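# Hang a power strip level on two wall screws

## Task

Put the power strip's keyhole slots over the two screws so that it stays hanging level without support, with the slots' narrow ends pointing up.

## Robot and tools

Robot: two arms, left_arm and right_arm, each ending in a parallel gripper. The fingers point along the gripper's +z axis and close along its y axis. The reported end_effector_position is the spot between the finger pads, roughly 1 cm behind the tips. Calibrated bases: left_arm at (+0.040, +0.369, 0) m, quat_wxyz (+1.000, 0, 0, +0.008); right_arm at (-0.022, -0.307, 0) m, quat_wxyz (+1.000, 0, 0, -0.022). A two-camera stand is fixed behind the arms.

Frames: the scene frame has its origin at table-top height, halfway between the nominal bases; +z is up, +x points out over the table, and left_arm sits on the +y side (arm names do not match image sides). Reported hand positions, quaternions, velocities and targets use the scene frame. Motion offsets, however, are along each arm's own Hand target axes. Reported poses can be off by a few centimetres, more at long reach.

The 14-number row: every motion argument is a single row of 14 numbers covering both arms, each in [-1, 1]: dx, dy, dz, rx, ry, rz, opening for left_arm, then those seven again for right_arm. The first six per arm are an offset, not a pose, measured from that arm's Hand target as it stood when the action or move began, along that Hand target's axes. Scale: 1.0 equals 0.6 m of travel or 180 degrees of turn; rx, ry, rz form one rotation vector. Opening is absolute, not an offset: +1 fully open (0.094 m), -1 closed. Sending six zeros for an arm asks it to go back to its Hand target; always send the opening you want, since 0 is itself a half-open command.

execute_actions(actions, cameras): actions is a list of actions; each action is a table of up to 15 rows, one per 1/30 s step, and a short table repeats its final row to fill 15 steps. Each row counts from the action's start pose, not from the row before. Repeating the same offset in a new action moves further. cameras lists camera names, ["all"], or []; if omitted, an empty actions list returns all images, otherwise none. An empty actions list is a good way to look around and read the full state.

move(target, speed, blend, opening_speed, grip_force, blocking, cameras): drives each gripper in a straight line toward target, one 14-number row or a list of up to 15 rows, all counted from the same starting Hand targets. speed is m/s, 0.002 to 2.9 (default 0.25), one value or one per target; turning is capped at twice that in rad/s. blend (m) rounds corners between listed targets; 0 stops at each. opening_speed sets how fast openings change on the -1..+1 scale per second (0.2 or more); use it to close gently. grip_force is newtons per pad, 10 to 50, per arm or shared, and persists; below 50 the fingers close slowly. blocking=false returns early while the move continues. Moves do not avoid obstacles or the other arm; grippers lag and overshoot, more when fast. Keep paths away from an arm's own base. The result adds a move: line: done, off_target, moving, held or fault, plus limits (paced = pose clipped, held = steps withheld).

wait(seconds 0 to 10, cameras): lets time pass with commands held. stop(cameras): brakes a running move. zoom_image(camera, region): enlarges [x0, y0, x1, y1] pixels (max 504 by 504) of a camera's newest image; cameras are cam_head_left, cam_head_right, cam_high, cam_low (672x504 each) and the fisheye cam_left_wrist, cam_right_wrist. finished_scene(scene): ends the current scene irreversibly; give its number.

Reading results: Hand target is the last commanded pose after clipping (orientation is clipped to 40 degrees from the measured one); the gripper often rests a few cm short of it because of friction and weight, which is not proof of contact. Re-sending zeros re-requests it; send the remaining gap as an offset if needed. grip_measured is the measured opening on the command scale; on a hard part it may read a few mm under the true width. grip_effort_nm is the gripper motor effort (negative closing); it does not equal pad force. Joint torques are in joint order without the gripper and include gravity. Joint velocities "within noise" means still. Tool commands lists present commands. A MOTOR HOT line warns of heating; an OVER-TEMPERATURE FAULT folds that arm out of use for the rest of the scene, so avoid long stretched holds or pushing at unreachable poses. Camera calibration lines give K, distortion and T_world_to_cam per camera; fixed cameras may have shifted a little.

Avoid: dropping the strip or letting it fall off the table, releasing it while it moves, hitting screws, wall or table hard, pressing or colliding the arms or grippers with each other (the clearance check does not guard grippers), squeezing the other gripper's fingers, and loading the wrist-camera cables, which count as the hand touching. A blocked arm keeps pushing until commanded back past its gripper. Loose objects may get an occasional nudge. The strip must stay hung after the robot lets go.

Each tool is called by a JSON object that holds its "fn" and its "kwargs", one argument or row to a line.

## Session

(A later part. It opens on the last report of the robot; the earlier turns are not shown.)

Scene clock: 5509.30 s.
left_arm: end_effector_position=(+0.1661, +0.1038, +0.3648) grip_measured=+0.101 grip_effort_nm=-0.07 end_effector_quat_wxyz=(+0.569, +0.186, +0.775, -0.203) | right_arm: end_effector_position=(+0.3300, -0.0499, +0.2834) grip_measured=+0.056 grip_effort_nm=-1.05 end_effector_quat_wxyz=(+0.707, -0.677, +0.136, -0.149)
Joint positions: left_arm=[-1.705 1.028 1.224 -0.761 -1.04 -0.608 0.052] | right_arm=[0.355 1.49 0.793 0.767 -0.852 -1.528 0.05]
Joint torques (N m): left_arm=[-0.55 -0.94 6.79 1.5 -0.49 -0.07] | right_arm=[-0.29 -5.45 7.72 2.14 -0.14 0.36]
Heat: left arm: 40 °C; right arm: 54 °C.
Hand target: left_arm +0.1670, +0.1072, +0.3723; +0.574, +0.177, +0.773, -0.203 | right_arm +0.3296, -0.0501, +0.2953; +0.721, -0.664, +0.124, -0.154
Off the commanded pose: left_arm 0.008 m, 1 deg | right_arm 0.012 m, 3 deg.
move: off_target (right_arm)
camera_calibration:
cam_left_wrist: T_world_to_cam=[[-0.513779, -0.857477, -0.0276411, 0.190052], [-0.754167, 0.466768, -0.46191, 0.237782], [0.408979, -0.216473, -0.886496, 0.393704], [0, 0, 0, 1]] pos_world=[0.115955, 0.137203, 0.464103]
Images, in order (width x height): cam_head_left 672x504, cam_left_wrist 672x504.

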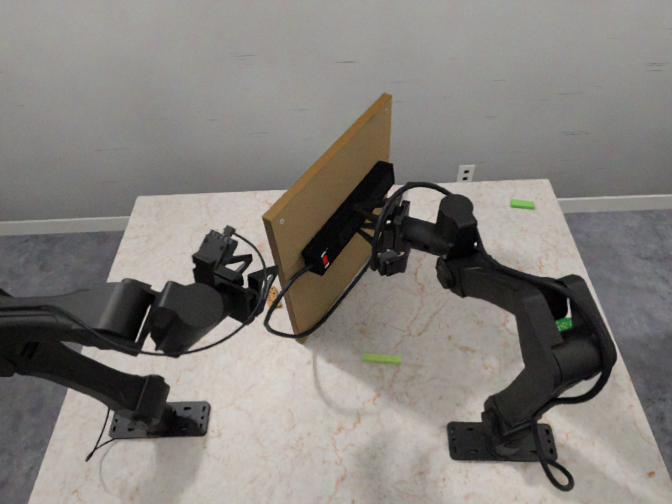

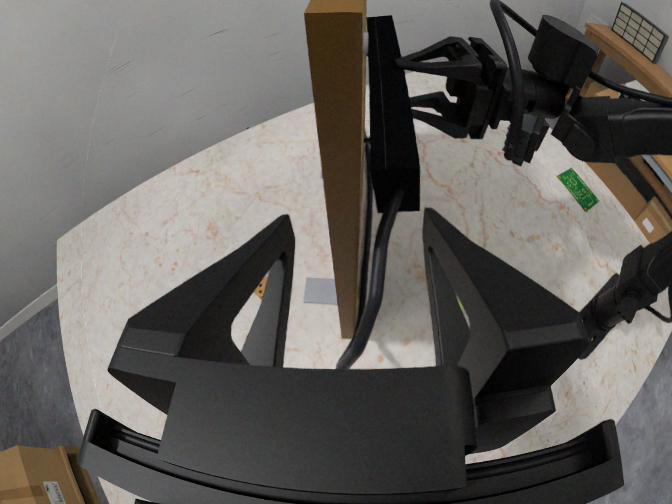

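{"fn": "move", "kwargs": {
  "target": [0,0,0,0,0,0,0.1,0,0.010,-0.003,-0.010,0,0.003,-0.5],
  "speed": 0.03,
  "cameras": ["cam_left_wrist","cam_head_left"]
}}

{"fn": "zoom_image", "kwargs": {
  "camera": "cam_left_wrist",
  "region": [320, 0, 460, 160]
}}

{"fn": "zoom_image", "kwargs": {
  "camera": "cam_head_left",
  "region": [285, 145, 405, 285]
}}

Scene clock: 5528.57 s.
left_arm: end_effector_position=(+0.1661, +0.1038, +0.3648) grip_measured=+0.101 grip_effort_nm=-0.07 end_effector_quat_wxyz=(+0.569, +0.186, +0.775, -0.203) | right_arm: end_effector_position=(+0.3297, -0.0496, +0.2796) grip_measured=+0.056 grip_effort_nm=-1.05 end_effector_quat_wxyz=(+0.703, -0.682, +0.137, -0.147)
Joint positions: left_arm=[-1.705 1.028 1.224 -0.761 -1.04 -0.608 0.052] | right_arm=[0.355 1.49 0.793 0.746 -0.855 -1.542 0.05]
Joint torques (N m): left_arm=[-0.55 -0.92 6.86 1.49 -0.51 -0.09] | right_arm=[-0.59 -6.22 7.79 1.79 -0.17 0.24]
Heat: left arm: 40 °C; right arm: 52 °C.
Hand target: left_arm +0.1670, +0.1072, +0.3723; +0.574, +0.177, +0.773, -0.203 | right_arm +0.3292, -0.0513, +0.2892; +0.712, -0.674, +0.130, -0.149
Off the commanded pose: left_arm 0.008 m, 1 deg | right_arm 0.010 m, 2 deg.
move: done
camera_calibration:
cam_left_wrist: T_world_to_cam=[[-0.513779, -0.857477, -0.0276411, 0.190052], [-0.754167, 0.466768, -0.46191, 0.237782], [0.408979, -0.216473, -0.886496, 0.393704], [0, 0, 0, 1]] pos_world=[0.115955, 0.137203, 0.464103]
Images, in order (width x height): cam_head_left 672x504, cam_left_wrist 672x504.

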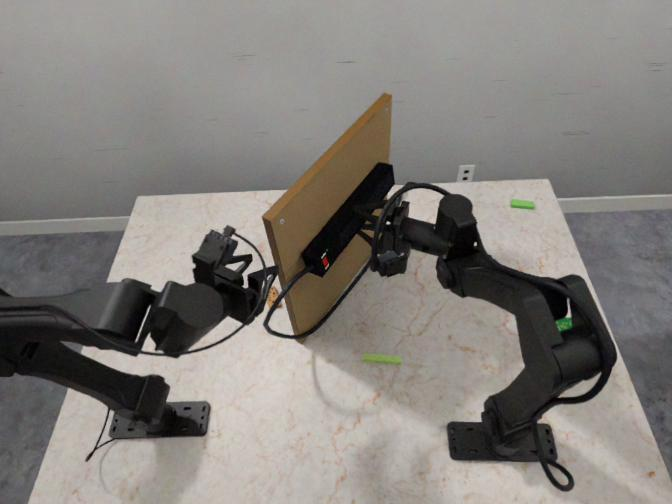

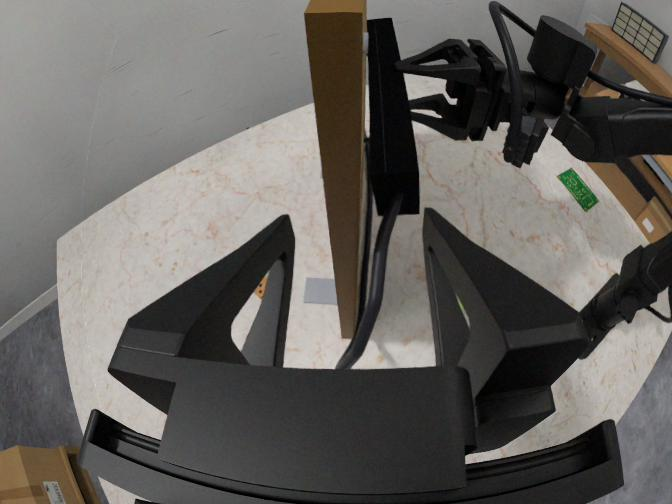

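Scaled by 3.150 from the camera's 672x504 image, which has a finer 960x720 frame.

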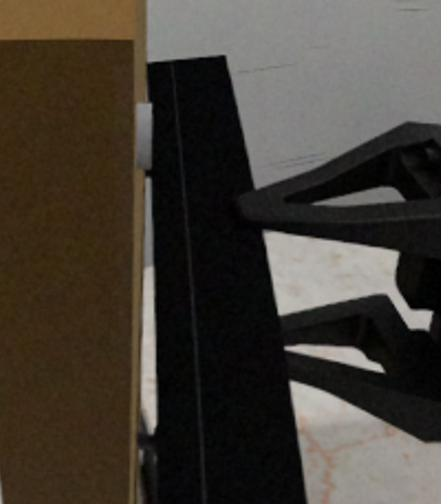

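Scaled by 3.600 from the camera's 672x504 image, which has a finer 960x720 frame.

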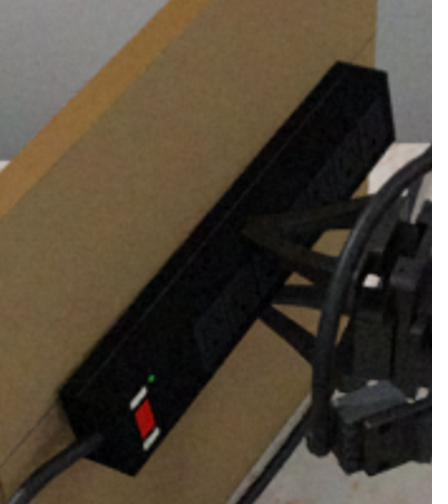

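{"fn": "move", "kwargs": {
  "target": [0,0,0,0,0,0,0.1,0,0.006,0.003,-0.004,0,0.011,-0.5],
  "speed": 0.03,
  "cameras": ["cam_left_wrist","cam_head_left"]
}}

{"fn": "zoom_image", "kwargs": {
  "camera": "cam_left_wrist",
  "region": [320, 0, 460, 160]
}}

{"fn": "zoom_image", "kwargs": {
  "camera": "cam_head_left",
  "region": [285, 145, 405, 285]
}}

Scene clock: 5545.90 s.
left_arm: end_effector_position=(+0.1661, +0.1038, +0.3648) grip_measured=+0.101 grip_effort_nm=-0.07 end_effector_quat_wxyz=(+0.569, +0.186, +0.775, -0.203) | right_arm: end_effector_position=(+0.3298, -0.0496, +0.2789) grip_measured=+0.056 grip_effort_nm=-1.05 end_effector_quat_wxyz=(+0.703, -0.683, +0.139, -0.145)
Joint positions: left_arm=[-1.705 1.028 1.224 -0.761 -1.04 -0.608 0.052] | right_arm=[0.355 1.49 0.793 0.743 -0.855 -1.541 0.05]
Joint torques (N m): left_arm=[-0.54 -0.85 6.83 1.48 -0.5 -0.07] | right_arm=[-0.06 -5.94 8.23 1.65 -0.14 0.41]
Heat: left arm: 40 °C; right arm: 52 °C.
Hand target: left_arm +0.1670, +0.1072, +0.3723; +0.574, +0.177, +0.773, -0.203 | right_arm +0.3300, -0.0495, +0.2857; +0.710, -0.676, +0.142, -0.136
Off the commanded pose: left_arm 0.008 m, 1 deg | right_arm 0.007 m, 2 deg.
move: done
camera_calibration:
cam_left_wrist: T_world_to_cam=[[-0.513779, -0.857477, -0.0276411, 0.190052], [-0.754167, 0.466768, -0.46191, 0.237782], [0.408979, -0.216473, -0.886496, 0.393704], [0, 0, 0, 1]] pos_world=[0.115955, 0.137203, 0.464103]
Images, in order (width x height): cam_head_left 672x504, cam_left_wrist 672x504.

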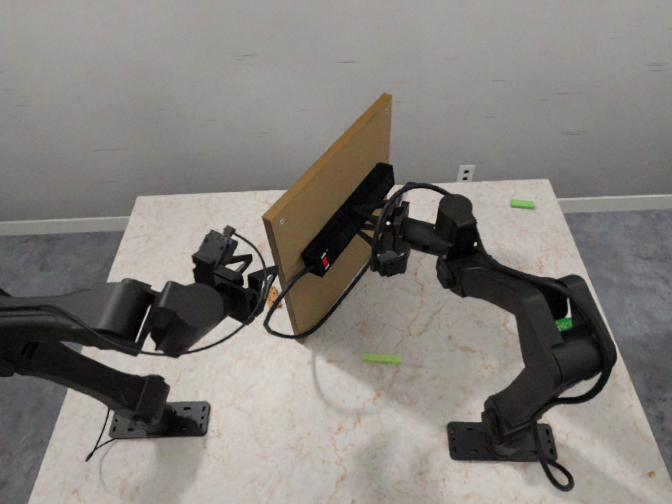

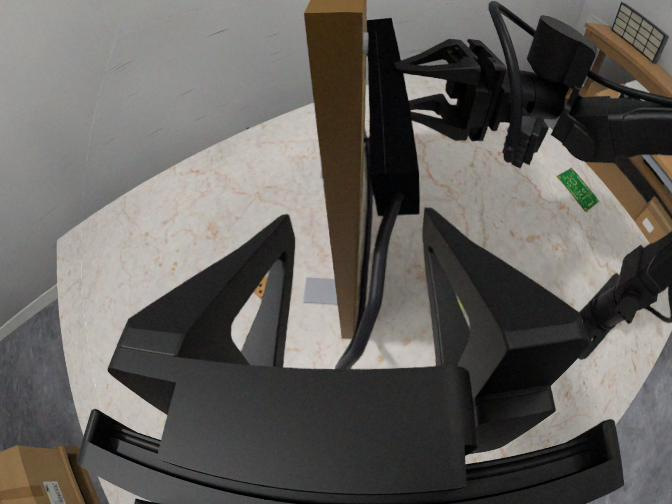

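Scaled by 3.150 from the camera's 672x504 image, which has a finer 960x720 frame.

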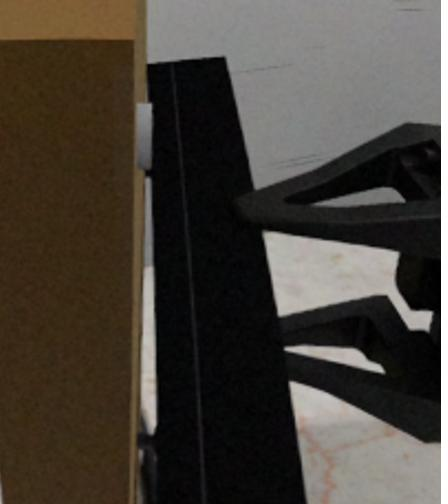

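Scaled by 3.600 from the camera's 672x504 image, which has a finer 960x720 frame.

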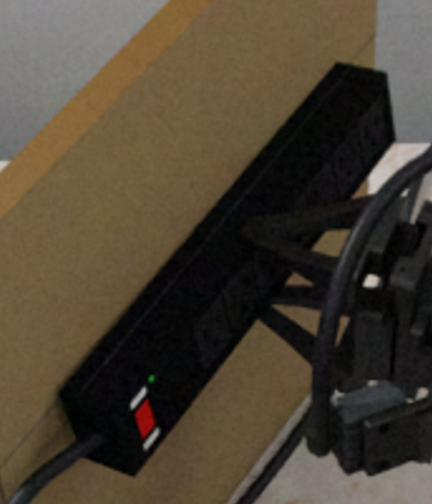

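{"fn": "move", "kwargs": {
  "target": [
    [0,0,0,0,0,0,0.1,0,0.006,0,0,0,0.02,-0.5],
    [0,0,0,0,0,0,0.1,0,0.006,0.02,0,0,0.02,-0.5]
  ],
  "speed": 0.03,
  "cameras": ["cam_left_wrist","cam_head_left"]
}}

{"fn": "zoom_image", "kwargs": {
  "camera": "cam_left_wrist",
  "region": [320, 0, 460, 160]
}}

{"fn": "zoom_image", "kwargs": {
  "camera": "cam_head_left",
  "region": [285, 145, 405, 285]
}}

Scene clock: 5556.03 s.
left_arm: end_effector_position=(+0.1661, +0.1038, +0.3648) grip_measured=+0.101 grip_effort_nm=-0.07 end_effector_quat_wxyz=(+0.569, +0.186, +0.775, -0.203) | right_arm: end_effector_position=(+0.3316, -0.0480, +0.2798) grip_measured=+0.056 grip_effort_nm=-1.05 end_effector_quat_wxyz=(+0.709, -0.676, +0.152, -0.135)
Joint positions: left_arm=[-1.705 1.028 1.224 -0.761 -1.04 -0.608 0.052] | right_arm=[0.36 1.501 0.793 0.769 -0.845 -1.493 0.05]
Joint torques (N m): left_arm=[-0.5 -0.92 6.78 1.49 -0.51 -0.09] | right_arm=[1.91 -3.96 9.77 1.47 0.14 0.52]
Heat: left arm: 40 °C; right arm: 52 °C.
Hand target: left_arm +0.1670, +0.1072, +0.3723; +0.574, +0.177, +0.773, -0.203 | right_arm +0.3346, -0.0382, +0.2827; +0.714, -0.672, +0.163, -0.114
Off the commanded pose: left_arm 0.008 m, 1 deg | right_arm 0.011 m, 3 deg.
move: off_target (right_arm)
camera_calibration:
cam_left_wrist: T_world_to_cam=[[-0.513779, -0.857477, -0.0276411, 0.190052], [-0.754167, 0.466768, -0.46191, 0.237782], [0.408979, -0.216473, -0.886496, 0.393704], [0, 0, 0, 1]] pos_world=[0.115955, 0.137203, 0.464103]
Images, in order (width x height): cam_head_left 672x504, cam_left_wrist 672x504.

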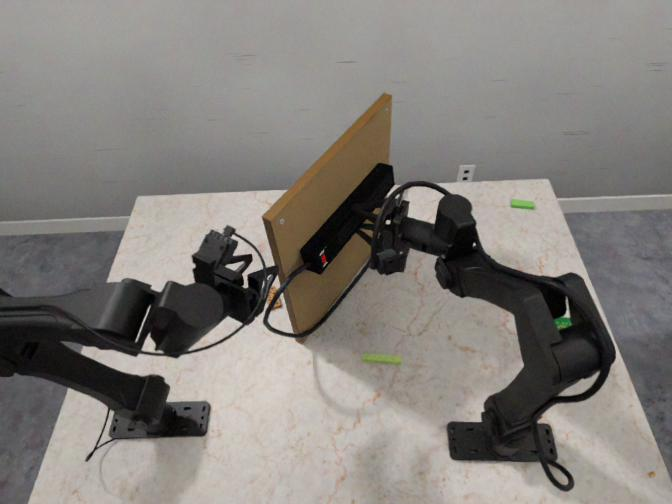

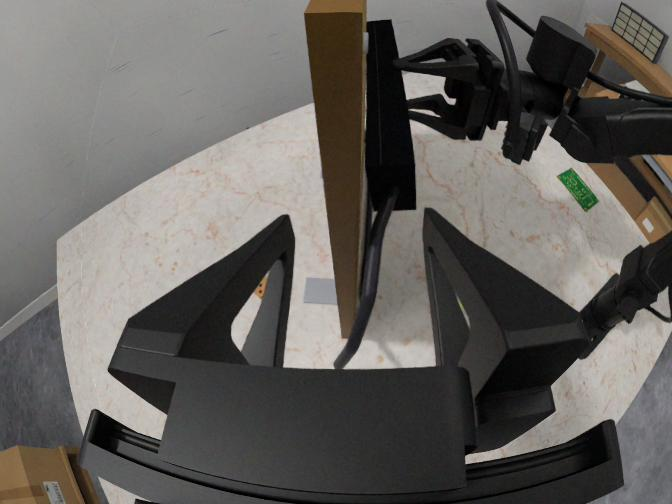

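Scaled by 3.150 from the camera's 672x504 image, which has a finer 960x720 frame.

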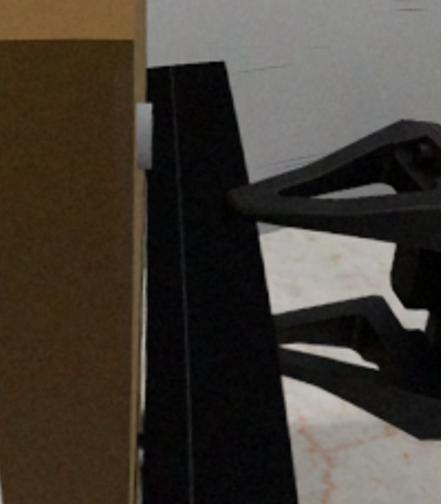

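Scaled by 3.600 from the camera's 672x504 image, which has a finer 960x720 frame.

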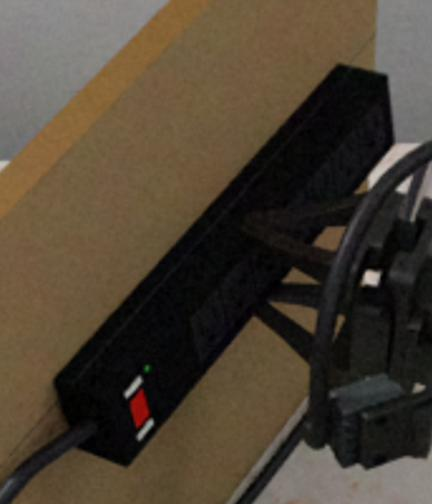

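{"fn": "move", "kwargs": {
  "target": [0,0,0,0,0,0,0.1,0,0.020,-0.010,0,0,-0.014,-0.5],
  "speed": 0.02,
  "cameras": ["cam_left_wrist","cam_head_left"]
}}

{"fn": "zoom_image", "kwargs": {
  "camera": "cam_left_wrist",
  "region": [320, 0, 460, 160]
}}

{"fn": "zoom_image", "kwargs": {
  "camera": "cam_head_left",
  "region": [285, 145, 405, 285]
}}

Scene clock: 5567.43 s.
left_arm: end_effector_position=(+0.1661, +0.1038, +0.3648) grip_measured=+0.101 grip_effort_nm=-0.07 end_effector_quat_wxyz=(+0.569, +0.186, +0.775, -0.203) | right_arm: end_effector_position=(+0.3312, -0.0477, +0.2796) grip_measured=+0.056 grip_effort_nm=-1.05 end_effector_quat_wxyz=(+0.712, -0.672, +0.144, -0.140)
Joint positions: left_arm=[-1.705 1.028 1.224 -0.761 -1.04 -0.608 0.052] | right_arm=[0.36 1.511 0.783 0.81 -0.848 -1.491 0.05]
Joint torques (N m): left_arm=[-0.51 -0.95 6.8 1.5 -0.5 -0.08] | right_arm=[0.84 -4.37 6.67 1.66 -0.01 0.13]
Heat: left arm: 40 °C; right arm: 53 °C.
Hand target: left_arm +0.1670, +0.1072, +0.3723; +0.574, +0.177, +0.773, -0.203 | right_arm +0.3317, -0.0429, +0.2704; +0.711, -0.675, +0.148, -0.129
Off the commanded pose: left_arm 0.008 m, 1 deg | right_arm 0.010 m, 1 deg.
move: done
camera_calibration:
cam_left_wrist: T_world_to_cam=[[-0.513779, -0.857477, -0.0276411, 0.190052], [-0.754167, 0.466768, -0.46191, 0.237782], [0.408979, -0.216473, -0.886496, 0.393704], [0, 0, 0, 1]] pos_world=[0.115955, 0.137203, 0.464103]
Images, in order (width x height): cam_head_left 672x504, cam_left_wrist 672x504.

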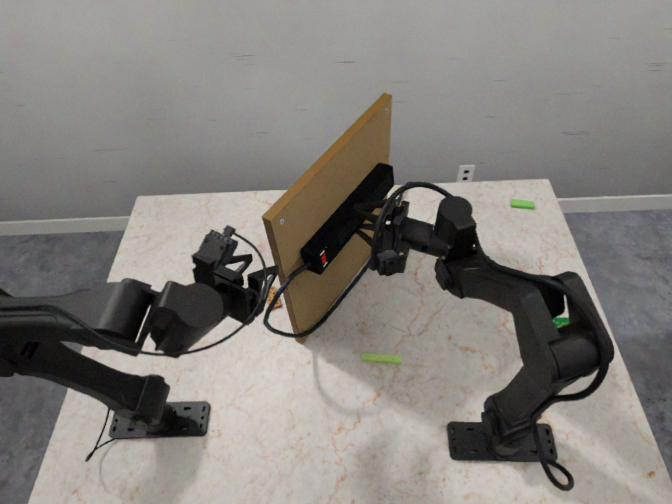

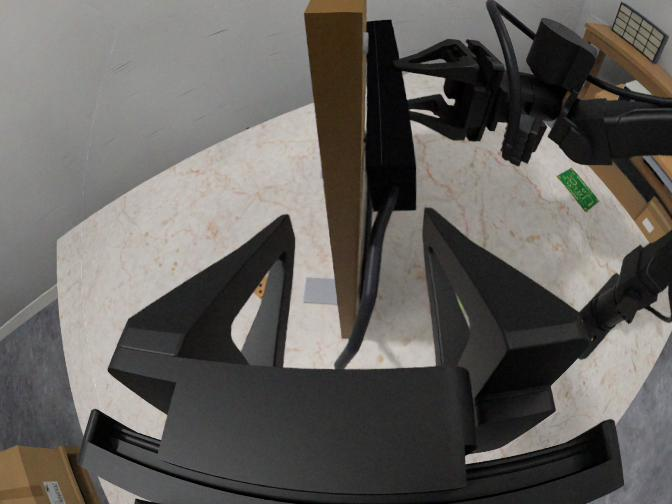

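Scaled by 3.150 from the camera's 672x504 image, which has a finer 960x720 frame.

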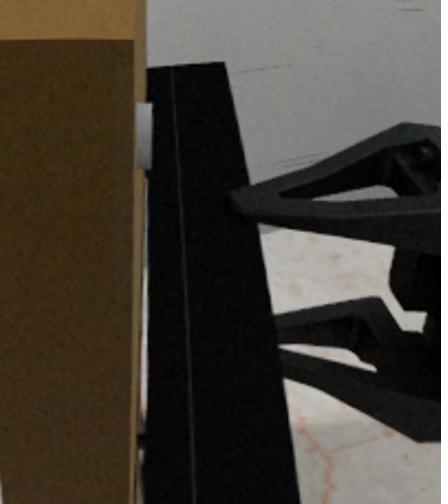

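Scaled by 3.600 from the camera's 672x504 image, which has a finer 960x720 frame.

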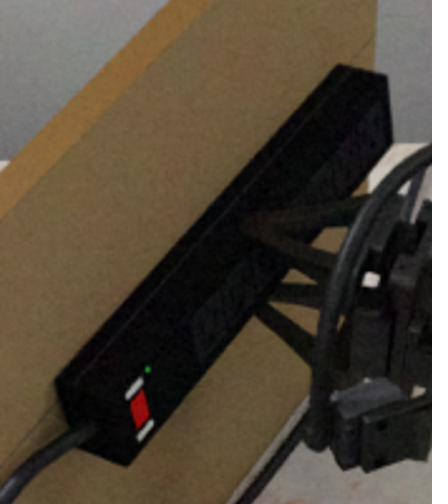

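{"fn": "move", "kwargs": {
  "target": [0,0,0,0,0,0,0.1,0,0.02,0.003,0,0,0,-0.5],
  "speed": 0.02,
  "cameras": ["cam_left_wrist","cam_head_left"]
}}

{"fn": "zoom_image", "kwargs": {
  "camera": "cam_left_wrist",
  "region": [320, 0, 460, 160]
}}

{"fn": "zoom_image", "kwargs": {
  "camera": "cam_head_left",
  "region": [285, 145, 405, 285]
}}

Scene clock: 5576.50 s.
left_arm: end_effector_position=(+0.1661, +0.1038, +0.3648) grip_measured=+0.101 grip_effort_nm=-0.07 end_effector_quat_wxyz=(+0.569, +0.186, +0.775, -0.203) | right_arm: end_effector_position=(+0.3324, -0.0468, +0.2753) grip_measured=+0.056 grip_effort_nm=-1.05 end_effector_quat_wxyz=(+0.717, -0.668, +0.130, -0.154)
Joint positions: left_arm=[-1.705 1.028 1.224 -0.761 -1.04 -0.608 0.052] | right_arm=[0.361 1.541 0.766 0.888 -0.847 -1.505 0.05]
Joint torques (N m): left_arm=[-0.55 -0.98 6.82 1.48 -0.5 -0.08] | right_arm=[1.36 -4.16 6.02 1.4 0.13 0.21]
Heat: left arm: 40 °C; right arm: 51 °C.
Hand target: left_arm +0.1670, +0.1072, +0.3723; +0.574, +0.177, +0.773, -0.203 | right_arm +0.3322, -0.0405, +0.2586; +0.711, -0.675, +0.148, -0.129
Off the commanded pose: left_arm 0.008 m, 1 deg | right_arm 0.018 m, 4 deg.
move: off_target (right_arm)
camera_calibration:
cam_left_wrist: T_world_to_cam=[[-0.513779, -0.857477, -0.0276411, 0.190052], [-0.754167, 0.466768, -0.46191, 0.237782], [0.408979, -0.216473, -0.886496, 0.393704], [0, 0, 0, 1]] pos_world=[0.115955, 0.137203, 0.464103]
Images, in order (width x height): cam_head_left 672x504, cam_left_wrist 672x504.

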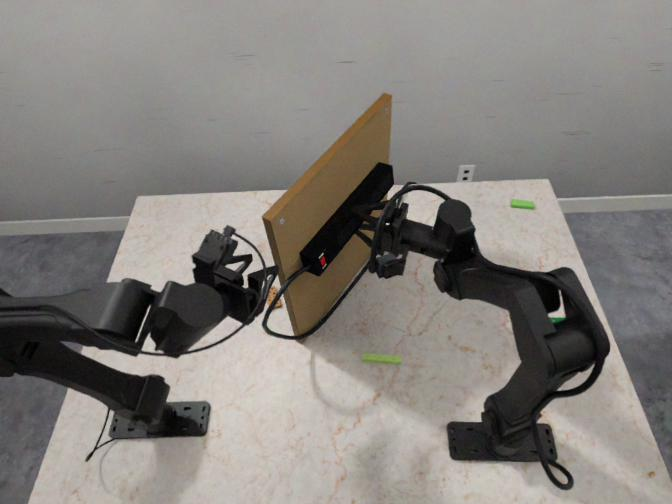

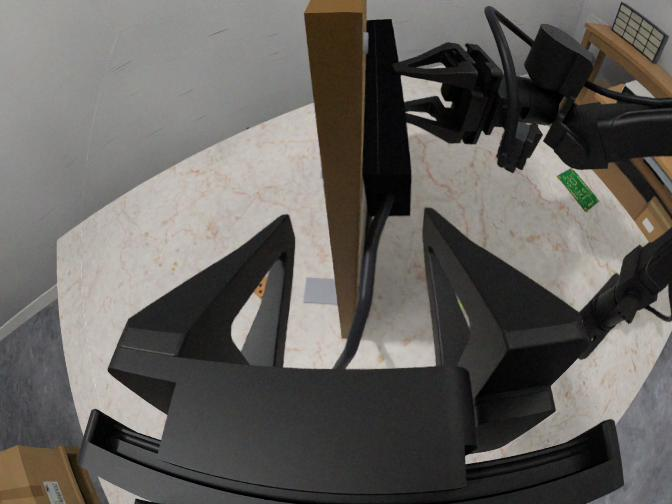

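Scaled by 3.150 from the camera's 672x504 image, which has a finer 960x720 frame.

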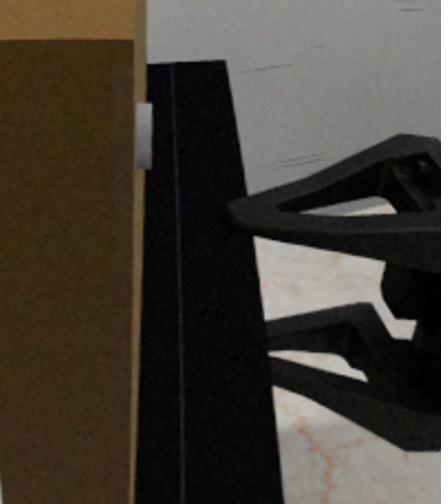

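Scaled by 3.600 from the camera's 672x504 image, which has a finer 960x720 frame.

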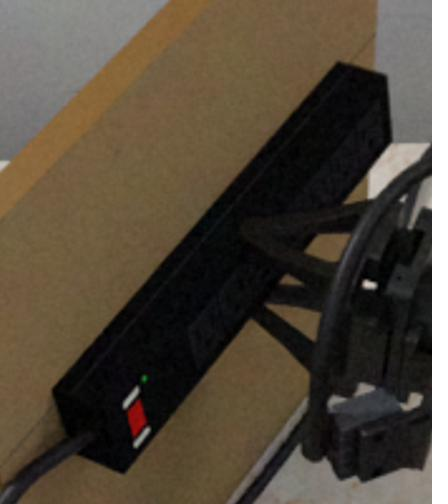

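{"fn": "move", "kwargs": {
  "target": [0,0,0,0,0,0,0.1,0,0.0,0.01,0,-0.025,0.03,-0.5],
  "speed": 0.02,
  "cameras": ["cam_left_wrist","cam_head_left"]
}}

{"fn": "zoom_image", "kwargs": {
  "camera": "cam_left_wrist",
  "region": [320, 0, 460, 160]
}}

{"fn": "zoom_image", "kwargs": {
  "camera": "cam_head_left",
  "region": [285, 145, 405, 285]
}}

Scene clock: 5590.90 s.
left_arm: end_effector_position=(+0.1661, +0.1038, +0.3648) grip_measured=+0.101 grip_effort_nm=-0.08 end_effector_quat_wxyz=(+0.569, +0.186, +0.775, -0.203) | right_arm: end_effector_position=(+0.3321, -0.0453, +0.2739) grip_measured=+0.056 grip_effort_nm=-1.05 end_effector_quat_wxyz=(+0.729, -0.662, +0.116, -0.134)
Joint positions: left_arm=[-1.705 1.028 1.224 -0.761 -1.04 -0.608 0.052] | right_arm=[0.349 1.59 0.774 0.974 -0.904 -1.454 0.05]
Joint torques (N m): left_arm=[-0.58 -0.91 6.78 1.49 -0.5 -0.09] | right_arm=[1.2 -3.71 9.24 0.86 -0.19 0.84]
Heat: left arm: 40 °C; right arm: 50 °C.
Hand target: left_arm +0.1670, +0.1072, +0.3723; +0.574, +0.177, +0.773, -0.203 | right_arm +0.3345, -0.0351, +0.2589; +0.722, -0.672, +0.152, -0.069
Off the commanded pose: left_arm 0.008 m, 1 deg | right_arm 0.018 m, 9 deg.
move: off_target (right_arm)
camera_calibration:
cam_left_wrist: T_world_to_cam=[[-0.513779, -0.857477, -0.0276411, 0.190052], [-0.754167, 0.466768, -0.46191, 0.237782], [0.408979, -0.216473, -0.886496, 0.393704], [0, 0, 0, 1]] pos_world=[0.115955, 0.137203, 0.464103]
Images, in order (width x height): cam_head_left 672x504, cam_left_wrist 672x504.

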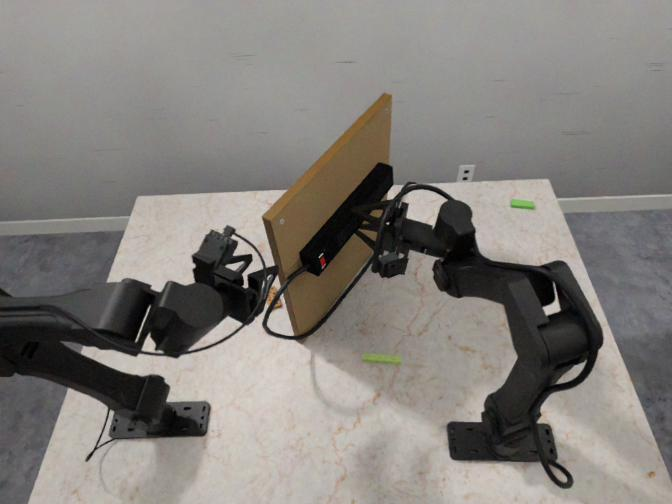

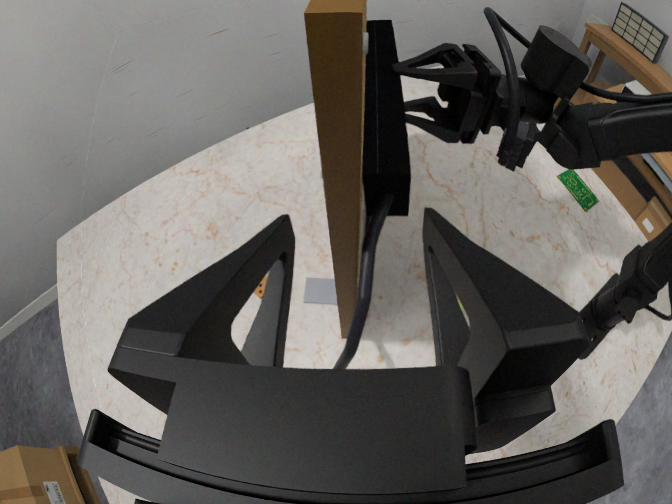

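Scaled by 3.150 from the camera's 672x504 image, which has a finer 960x720 frame.

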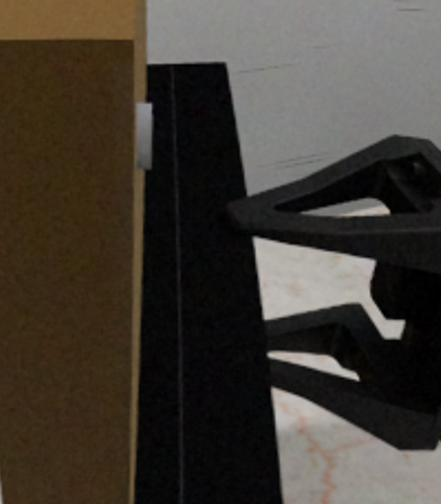

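Scaled by 3.600 from the camera's 672x504 image, which has a finer 960x720 frame.

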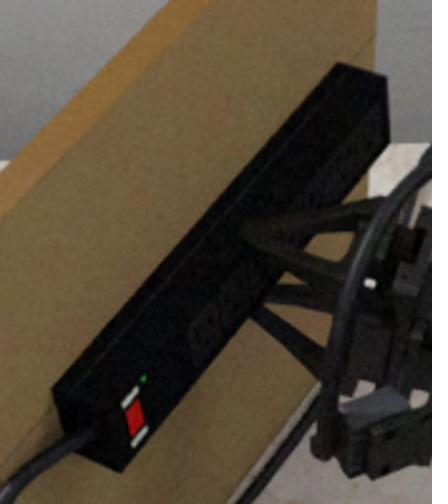

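{"fn": "move", "kwargs": {
  "target": [
    [0,0,0,0,0,0,0.1,0,0.0,-0.012,-0.01,0.02,0,-0.5],
    [0,0,0,0,0,0,0.1,0,0.02,-0.012,-0.02,0.02,0.03,-0.5]
  ],
  "speed": 0.03,
  "cameras": ["cam_left_wrist","cam_head_left"]
}}

{"fn": "zoom_image", "kwargs": {
  "camera": "cam_left_wrist",
  "region": [320, 0, 460, 160]
}}

{"fn": "zoom_image", "kwargs": {
  "camera": "cam_head_left",
  "region": [285, 145, 405, 285]
}}

Scene clock: 5609.53 s.
left_arm: end_effector_position=(+0.1661, +0.1038, +0.3648) grip_measured=+0.101 grip_effort_nm=-0.07 end_effector_quat_wxyz=(+0.569, +0.186, +0.775, -0.203) | right_arm: end_effector_position=(+0.3327, -0.0465, +0.2744) grip_measured=+0.056 grip_effort_nm=-1.05 end_effector_quat_wxyz=(+0.724, -0.664, +0.133, -0.132)
Joint positions: left_arm=[-1.705 1.028 1.224 -0.761 -1.04 -0.608 0.052] | right_arm=[0.352 1.564 0.774 0.919 -0.881 -1.454 0.05]
Joint torques (N m): left_arm=[-0.58 -0.9 6.74 1.49 -0.5 -0.08] | right_arm=[1.35 -6.42 5.94 0.17 0.12 0.95]
Heat: left arm: 40 °C; right arm: 49 °C.
Hand target: left_arm +0.1670, +0.1072, +0.3723; +0.574, +0.177, +0.773, -0.203 | right_arm +0.3310, -0.0408, +0.2466; +0.698, -0.684, +0.208, -0.051
Off the commanded pose: left_arm 0.008 m, 1 deg | right_arm 0.028 m, 13 deg.
move: off_target (right_arm)
camera_calibration:
cam_left_wrist: T_world_to_cam=[[-0.513779, -0.857477, -0.0276411, 0.190052], [-0.754167, 0.466768, -0.46191, 0.237782], [0.408979, -0.216473, -0.886496, 0.393704], [0, 0, 0, 1]] pos_world=[0.115955, 0.137203, 0.464103]
Images, in order (width x height): cam_head_left 672x504, cam_left_wrist 672x504.

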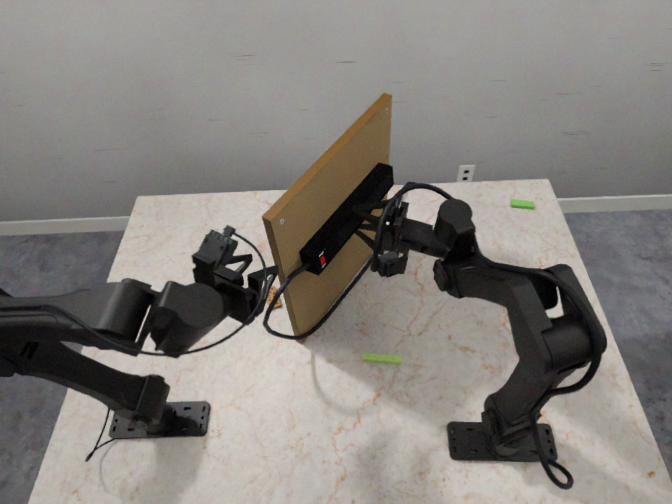

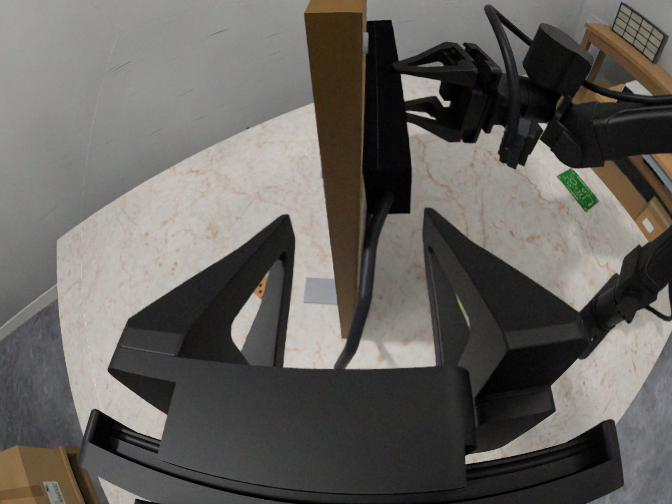

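Scaled by 3.150 from the camera's 672x504 image, which has a finer 960x720 frame.

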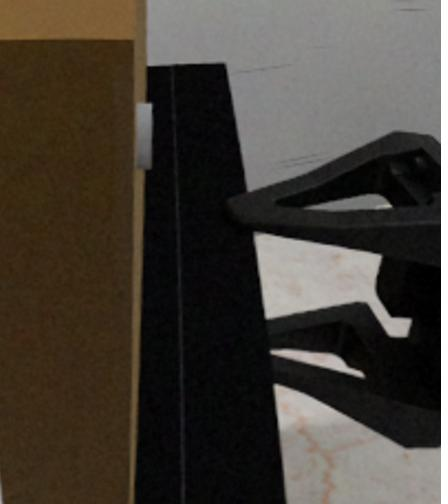

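Scaled by 3.600 from the camera's 672x504 image, which has a finer 960x720 frame.

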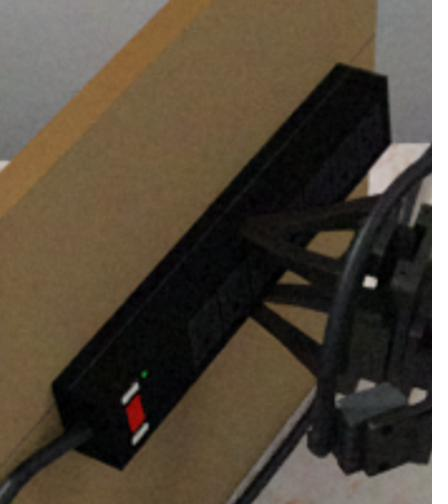

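{"fn": "move", "kwargs": {
  "target": [0,0,0,0,0,0,0.1,0,0.0,0.0,0.01,0,-0.06,-0.5],
  "speed": 0.03,
  "cameras": ["cam_left_wrist","cam_head_left"]
}}

{"fn": "zoom_image", "kwargs": {
  "camera": "cam_left_wrist",
  "region": [320, 0, 460, 160]
}}

{"fn": "zoom_image", "kwargs": {
  "camera": "cam_head_left",
  "region": [285, 145, 405, 285]
}}

Scene clock: 5628.83 s.
left_arm: end_effector_position=(+0.1661, +0.1038, +0.3648) grip_measured=+0.101 grip_effort_nm=-0.07 end_effector_quat_wxyz=(+0.569, +0.186, +0.775, -0.203) | right_arm: end_effector_position=(+0.3327, -0.0465, +0.2736) grip_measured=+0.056 grip_effort_nm=-1.05 end_effector_quat_wxyz=(+0.720, -0.668, +0.118, -0.149)
Joint positions: left_arm=[-1.705 1.028 1.224 -0.761 -1.04 -0.608 0.052] | right_arm=[0.353 1.564 0.772 0.919 -0.88 -1.504 0.05]
Joint torques (N m): left_arm=[-0.58 -0.87 6.8 1.5 -0.52 -0.07] | right_arm=[1.24 -5.48 5.3 0.74 0.06 -0.19]
Heat: left arm: 40 °C; right arm: 48 °C.
Hand target: left_arm +0.1670, +0.1072, +0.3723; +0.574, +0.177, +0.773, -0.203 | right_arm +0.3310, -0.0408, +0.2465; +0.700, -0.689, +0.142, -0.120
Off the commanded pose: left_arm 0.008 m, 1 deg | right_arm 0.028 m, 5 deg.
move: off_target (right_arm)
camera_calibration:
cam_left_wrist: T_world_to_cam=[[-0.513779, -0.857477, -0.0276411, 0.190052], [-0.754167, 0.466768, -0.46191, 0.237782], [0.408979, -0.216473, -0.886496, 0.393704], [0, 0, 0, 1]] pos_world=[0.115955, 0.137203, 0.464103]
Images, in order (width x height): cam_head_left 672x504, cam_left_wrist 672x504.

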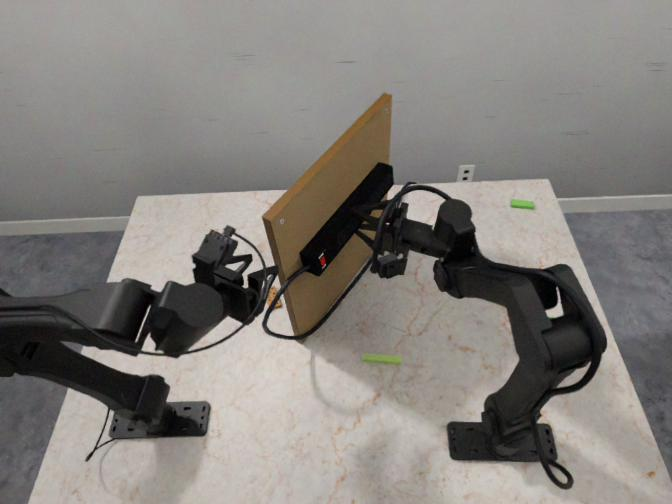

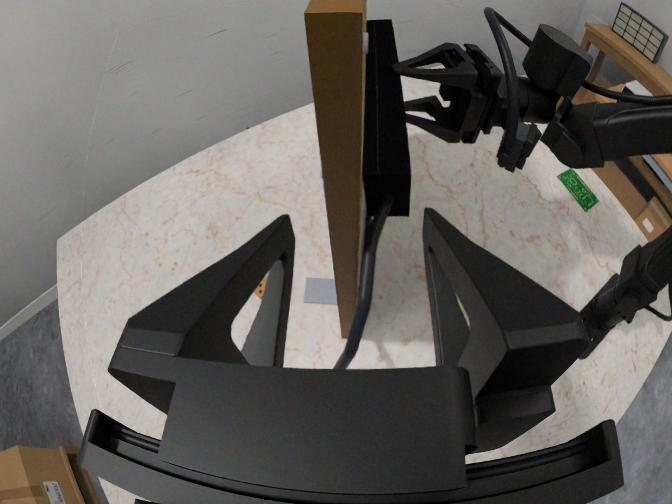

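Scaled by 3.150 from the camera's 672x504 image, which has a finer 960x720 frame.

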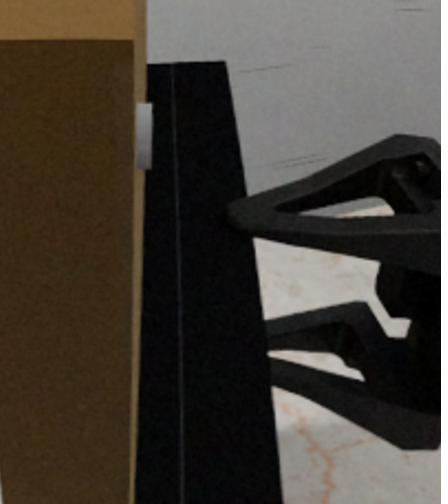

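Scaled by 3.600 from the camera's 672x504 image, which has a finer 960x720 frame.

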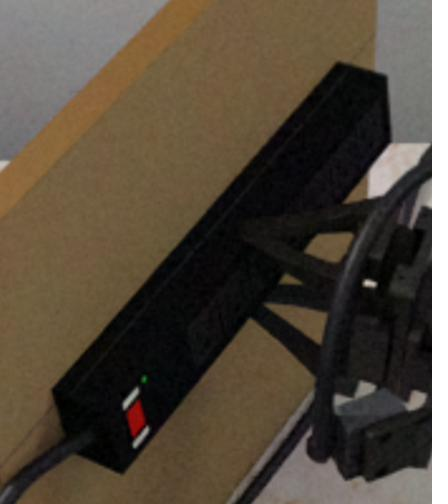

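{"fn": "zoom_image", "kwargs": {
  "camera": "cam_left_wrist",
  "region": [350, 10, 390, 50]
}}

{"fn": "zoom_image", "kwargs": {
  "camera": "cam_left_wrist",
  "region": [345, 110, 395, 220]
}}

Scaled by 12.600 from the camera's 672x504 image, which has a finer 960x720 frame.

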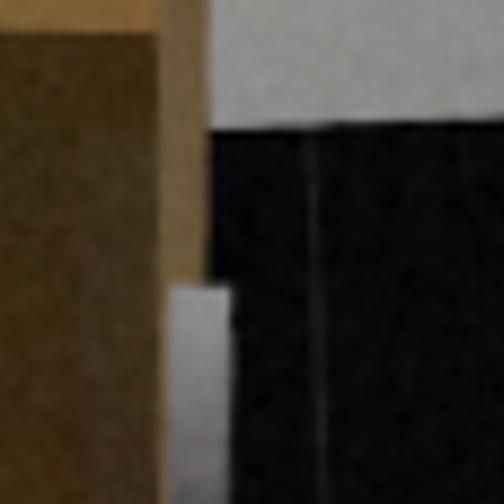

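Scaled by 4.582 from the camera's 672x504 image, which has a finer 960x720 frame.

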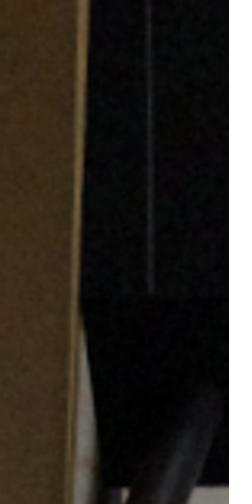

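{"fn": "move", "kwargs": {
  "target": [0,0,0,0,0,0,0.1,0,0.0,-0.018,0.01,0,0.02,-0.5],
  "speed": 0.03,
  "cameras": ["cam_left_wrist","cam_head_left"]
}}

{"fn": "zoom_image", "kwargs": {
  "camera": "cam_left_wrist",
  "region": [320, 0, 460, 160]
}}

{"fn": "zoom_image", "kwargs": {
  "camera": "cam_head_left",
  "region": [285, 145, 405, 285]
}}

Scene clock: 5653.17 s.
left_arm: end_effector_position=(+0.1661, +0.1038, +0.3648) grip_measured=+0.101 grip_effort_nm=-0.07 end_effector_quat_wxyz=(+0.569, +0.186, +0.775, -0.203) | right_arm: end_effector_position=(+0.3303, -0.0505, +0.2718) grip_measured=+0.056 grip_effort_nm=-1.05 end_effector_quat_wxyz=(+0.726, -0.658, +0.124, -0.154)
Joint positions: left_arm=[-1.705 1.028 1.224 -0.761 -1.04 -0.608 0.052] | right_arm=[0.35 1.564 0.733 0.99 -0.864 -1.473 0.05]
Joint torques (N m): left_arm=[-0.58 -0.96 6.82 1.5 -0.51 -0.07] | right_arm=[-0.43 -5.42 4.79 0.95 -0.28 0.57]
Heat: left arm: 40 °C; right arm: 48 °C.
Hand target: left_arm +0.1670, +0.1072, +0.3723; +0.574, +0.177, +0.773, -0.203 | right_arm +0.3270, -0.0508, +0.2464; +0.714, -0.673, +0.162, -0.100
Off the commanded pose: left_arm 0.008 m, 1 deg | right_arm 0.026 m, 8 deg.
move: off_target (right_arm)
camera_calibration:
cam_left_wrist: T_world_to_cam=[[-0.513779, -0.857477, -0.0276411, 0.190052], [-0.754167, 0.466768, -0.46191, 0.237782], [0.408979, -0.216473, -0.886496, 0.393704], [0, 0, 0, 1]] pos_world=[0.115955, 0.137203, 0.464103]
Images, in order (width x height): cam_head_left 672x504, cam_left_wrist 672x504.

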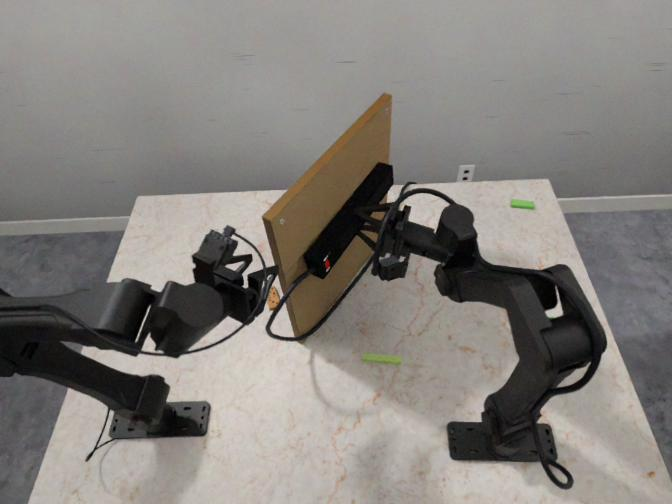

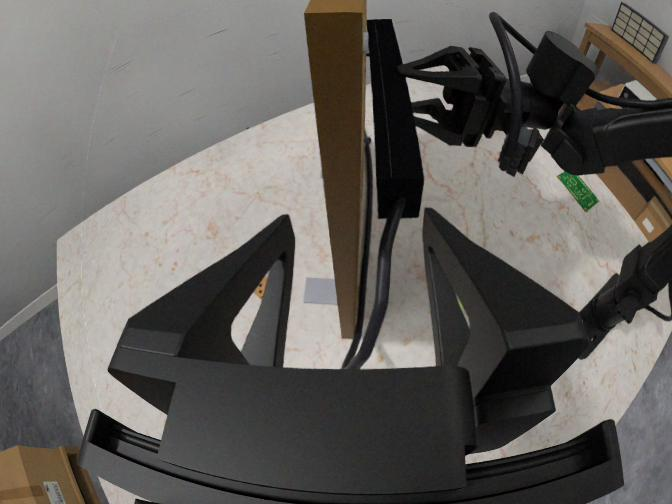

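Scaled by 3.150 from the camera's 672x504 image, which has a finer 960x720 frame.

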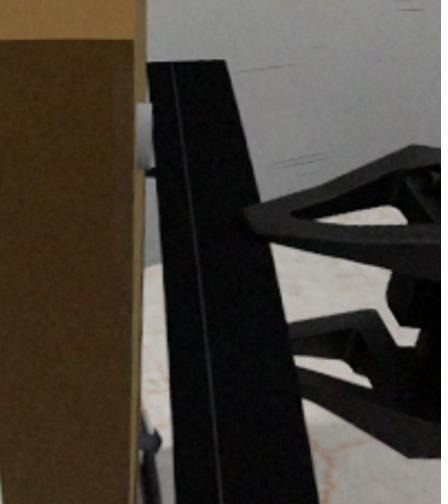

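Scaled by 3.600 from the camera's 672x504 image, which has a finer 960x720 frame.

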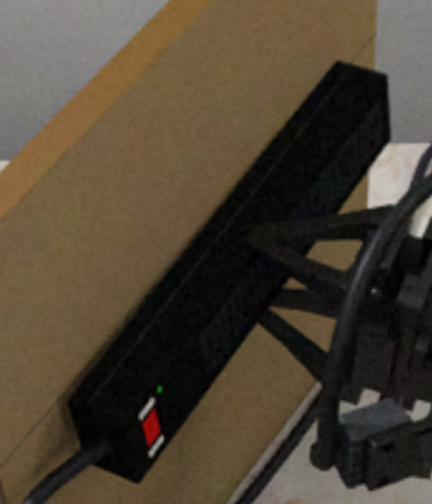

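{"fn": "move", "kwargs": {
  "target": [
    [0,0,0,0,0,0,0.1,0,-0.02,0.02,0,0,-0.005,-0.5],
    [0,0,0,0,0,0,0.1,0,-0.02,0.026,0,0.02,-0.01,-0.5]
  ],
  "speed": 0.03,
  "cameras": ["cam_left_wrist","cam_head_left"]
}}

{"fn": "zoom_image", "kwargs": {
  "camera": "cam_left_wrist",
  "region": [320, 0, 460, 160]
}}

{"fn": "zoom_image", "kwargs": {
  "camera": "cam_head_left",
  "region": [285, 145, 405, 285]
}}

Scene clock: 5672.77 s.
left_arm: end_effector_position=(+0.1661, +0.1038, +0.3648) grip_measured=+0.101 grip_effort_nm=-0.07 end_effector_quat_wxyz=(+0.569, +0.186, +0.775, -0.203) | right_arm: end_effector_position=(+0.3321, -0.0479, +0.2728) grip_measured=+0.056 grip_effort_nm=-1.05 end_effector_quat_wxyz=(+0.720, -0.663, +0.129, -0.161)
Joint positions: left_arm=[-1.705 1.028 1.224 -0.761 -1.04 -0.608 0.052] | right_arm=[0.363 1.55 0.745 0.937 -0.835 -1.499 0.05]
Joint torques (N m): left_arm=[-0.54 -0.94 6.91 1.51 -0.5 -0.06] | right_arm=[3.03 -6.09 6.84 0.76 0.66 0.34]
Heat: left arm: 40 °C; right arm: 47 °C.
Hand target: left_arm +0.1670, +0.1072, +0.3723; +0.574, +0.177, +0.773, -0.203 | right_arm +0.3337, -0.0373, +0.2591; +0.707, -0.672, +0.173, -0.132
Off the commanded pose: left_arm 0.008 m, 1 deg | right_arm 0.018 m, 6 deg.
move: off_target (right_arm)
camera_calibration:
cam_left_wrist: T_world_to_cam=[[-0.513779, -0.857477, -0.0276411, 0.190052], [-0.754167, 0.466768, -0.46191, 0.237782], [0.408979, -0.216473, -0.886496, 0.393704], [0, 0, 0, 1]] pos_world=[0.115955, 0.137203, 0.464103]
Images, in order (width x height): cam_head_left 672x504, cam_left_wrist 672x504.

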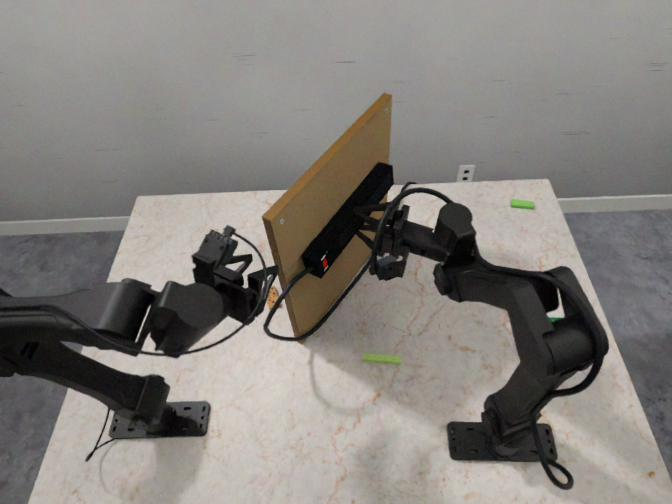

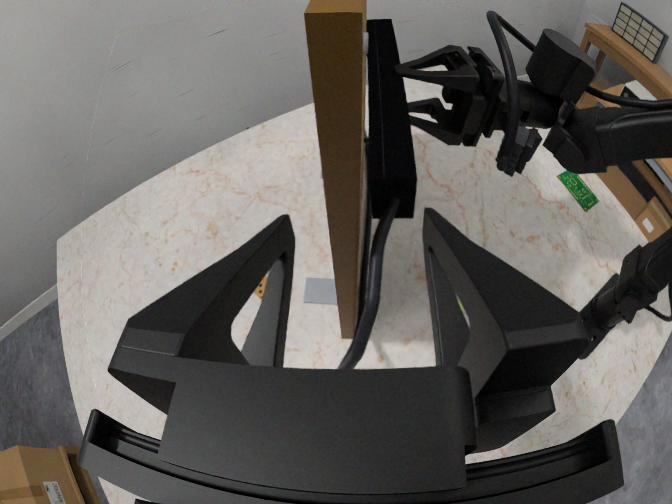

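Scaled by 3.150 from the camera's 672x504 image, which has a finer 960x720 frame.

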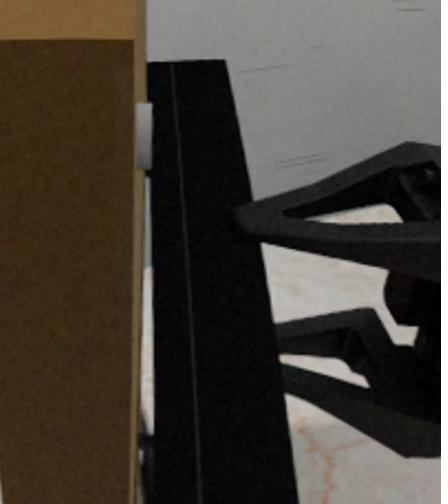

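Scaled by 3.600 from the camera's 672x504 image, which has a finer 960x720 frame.

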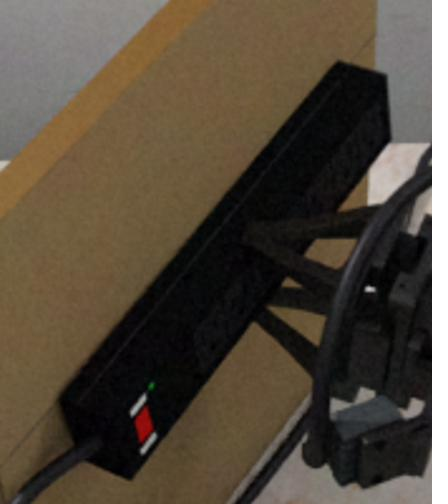

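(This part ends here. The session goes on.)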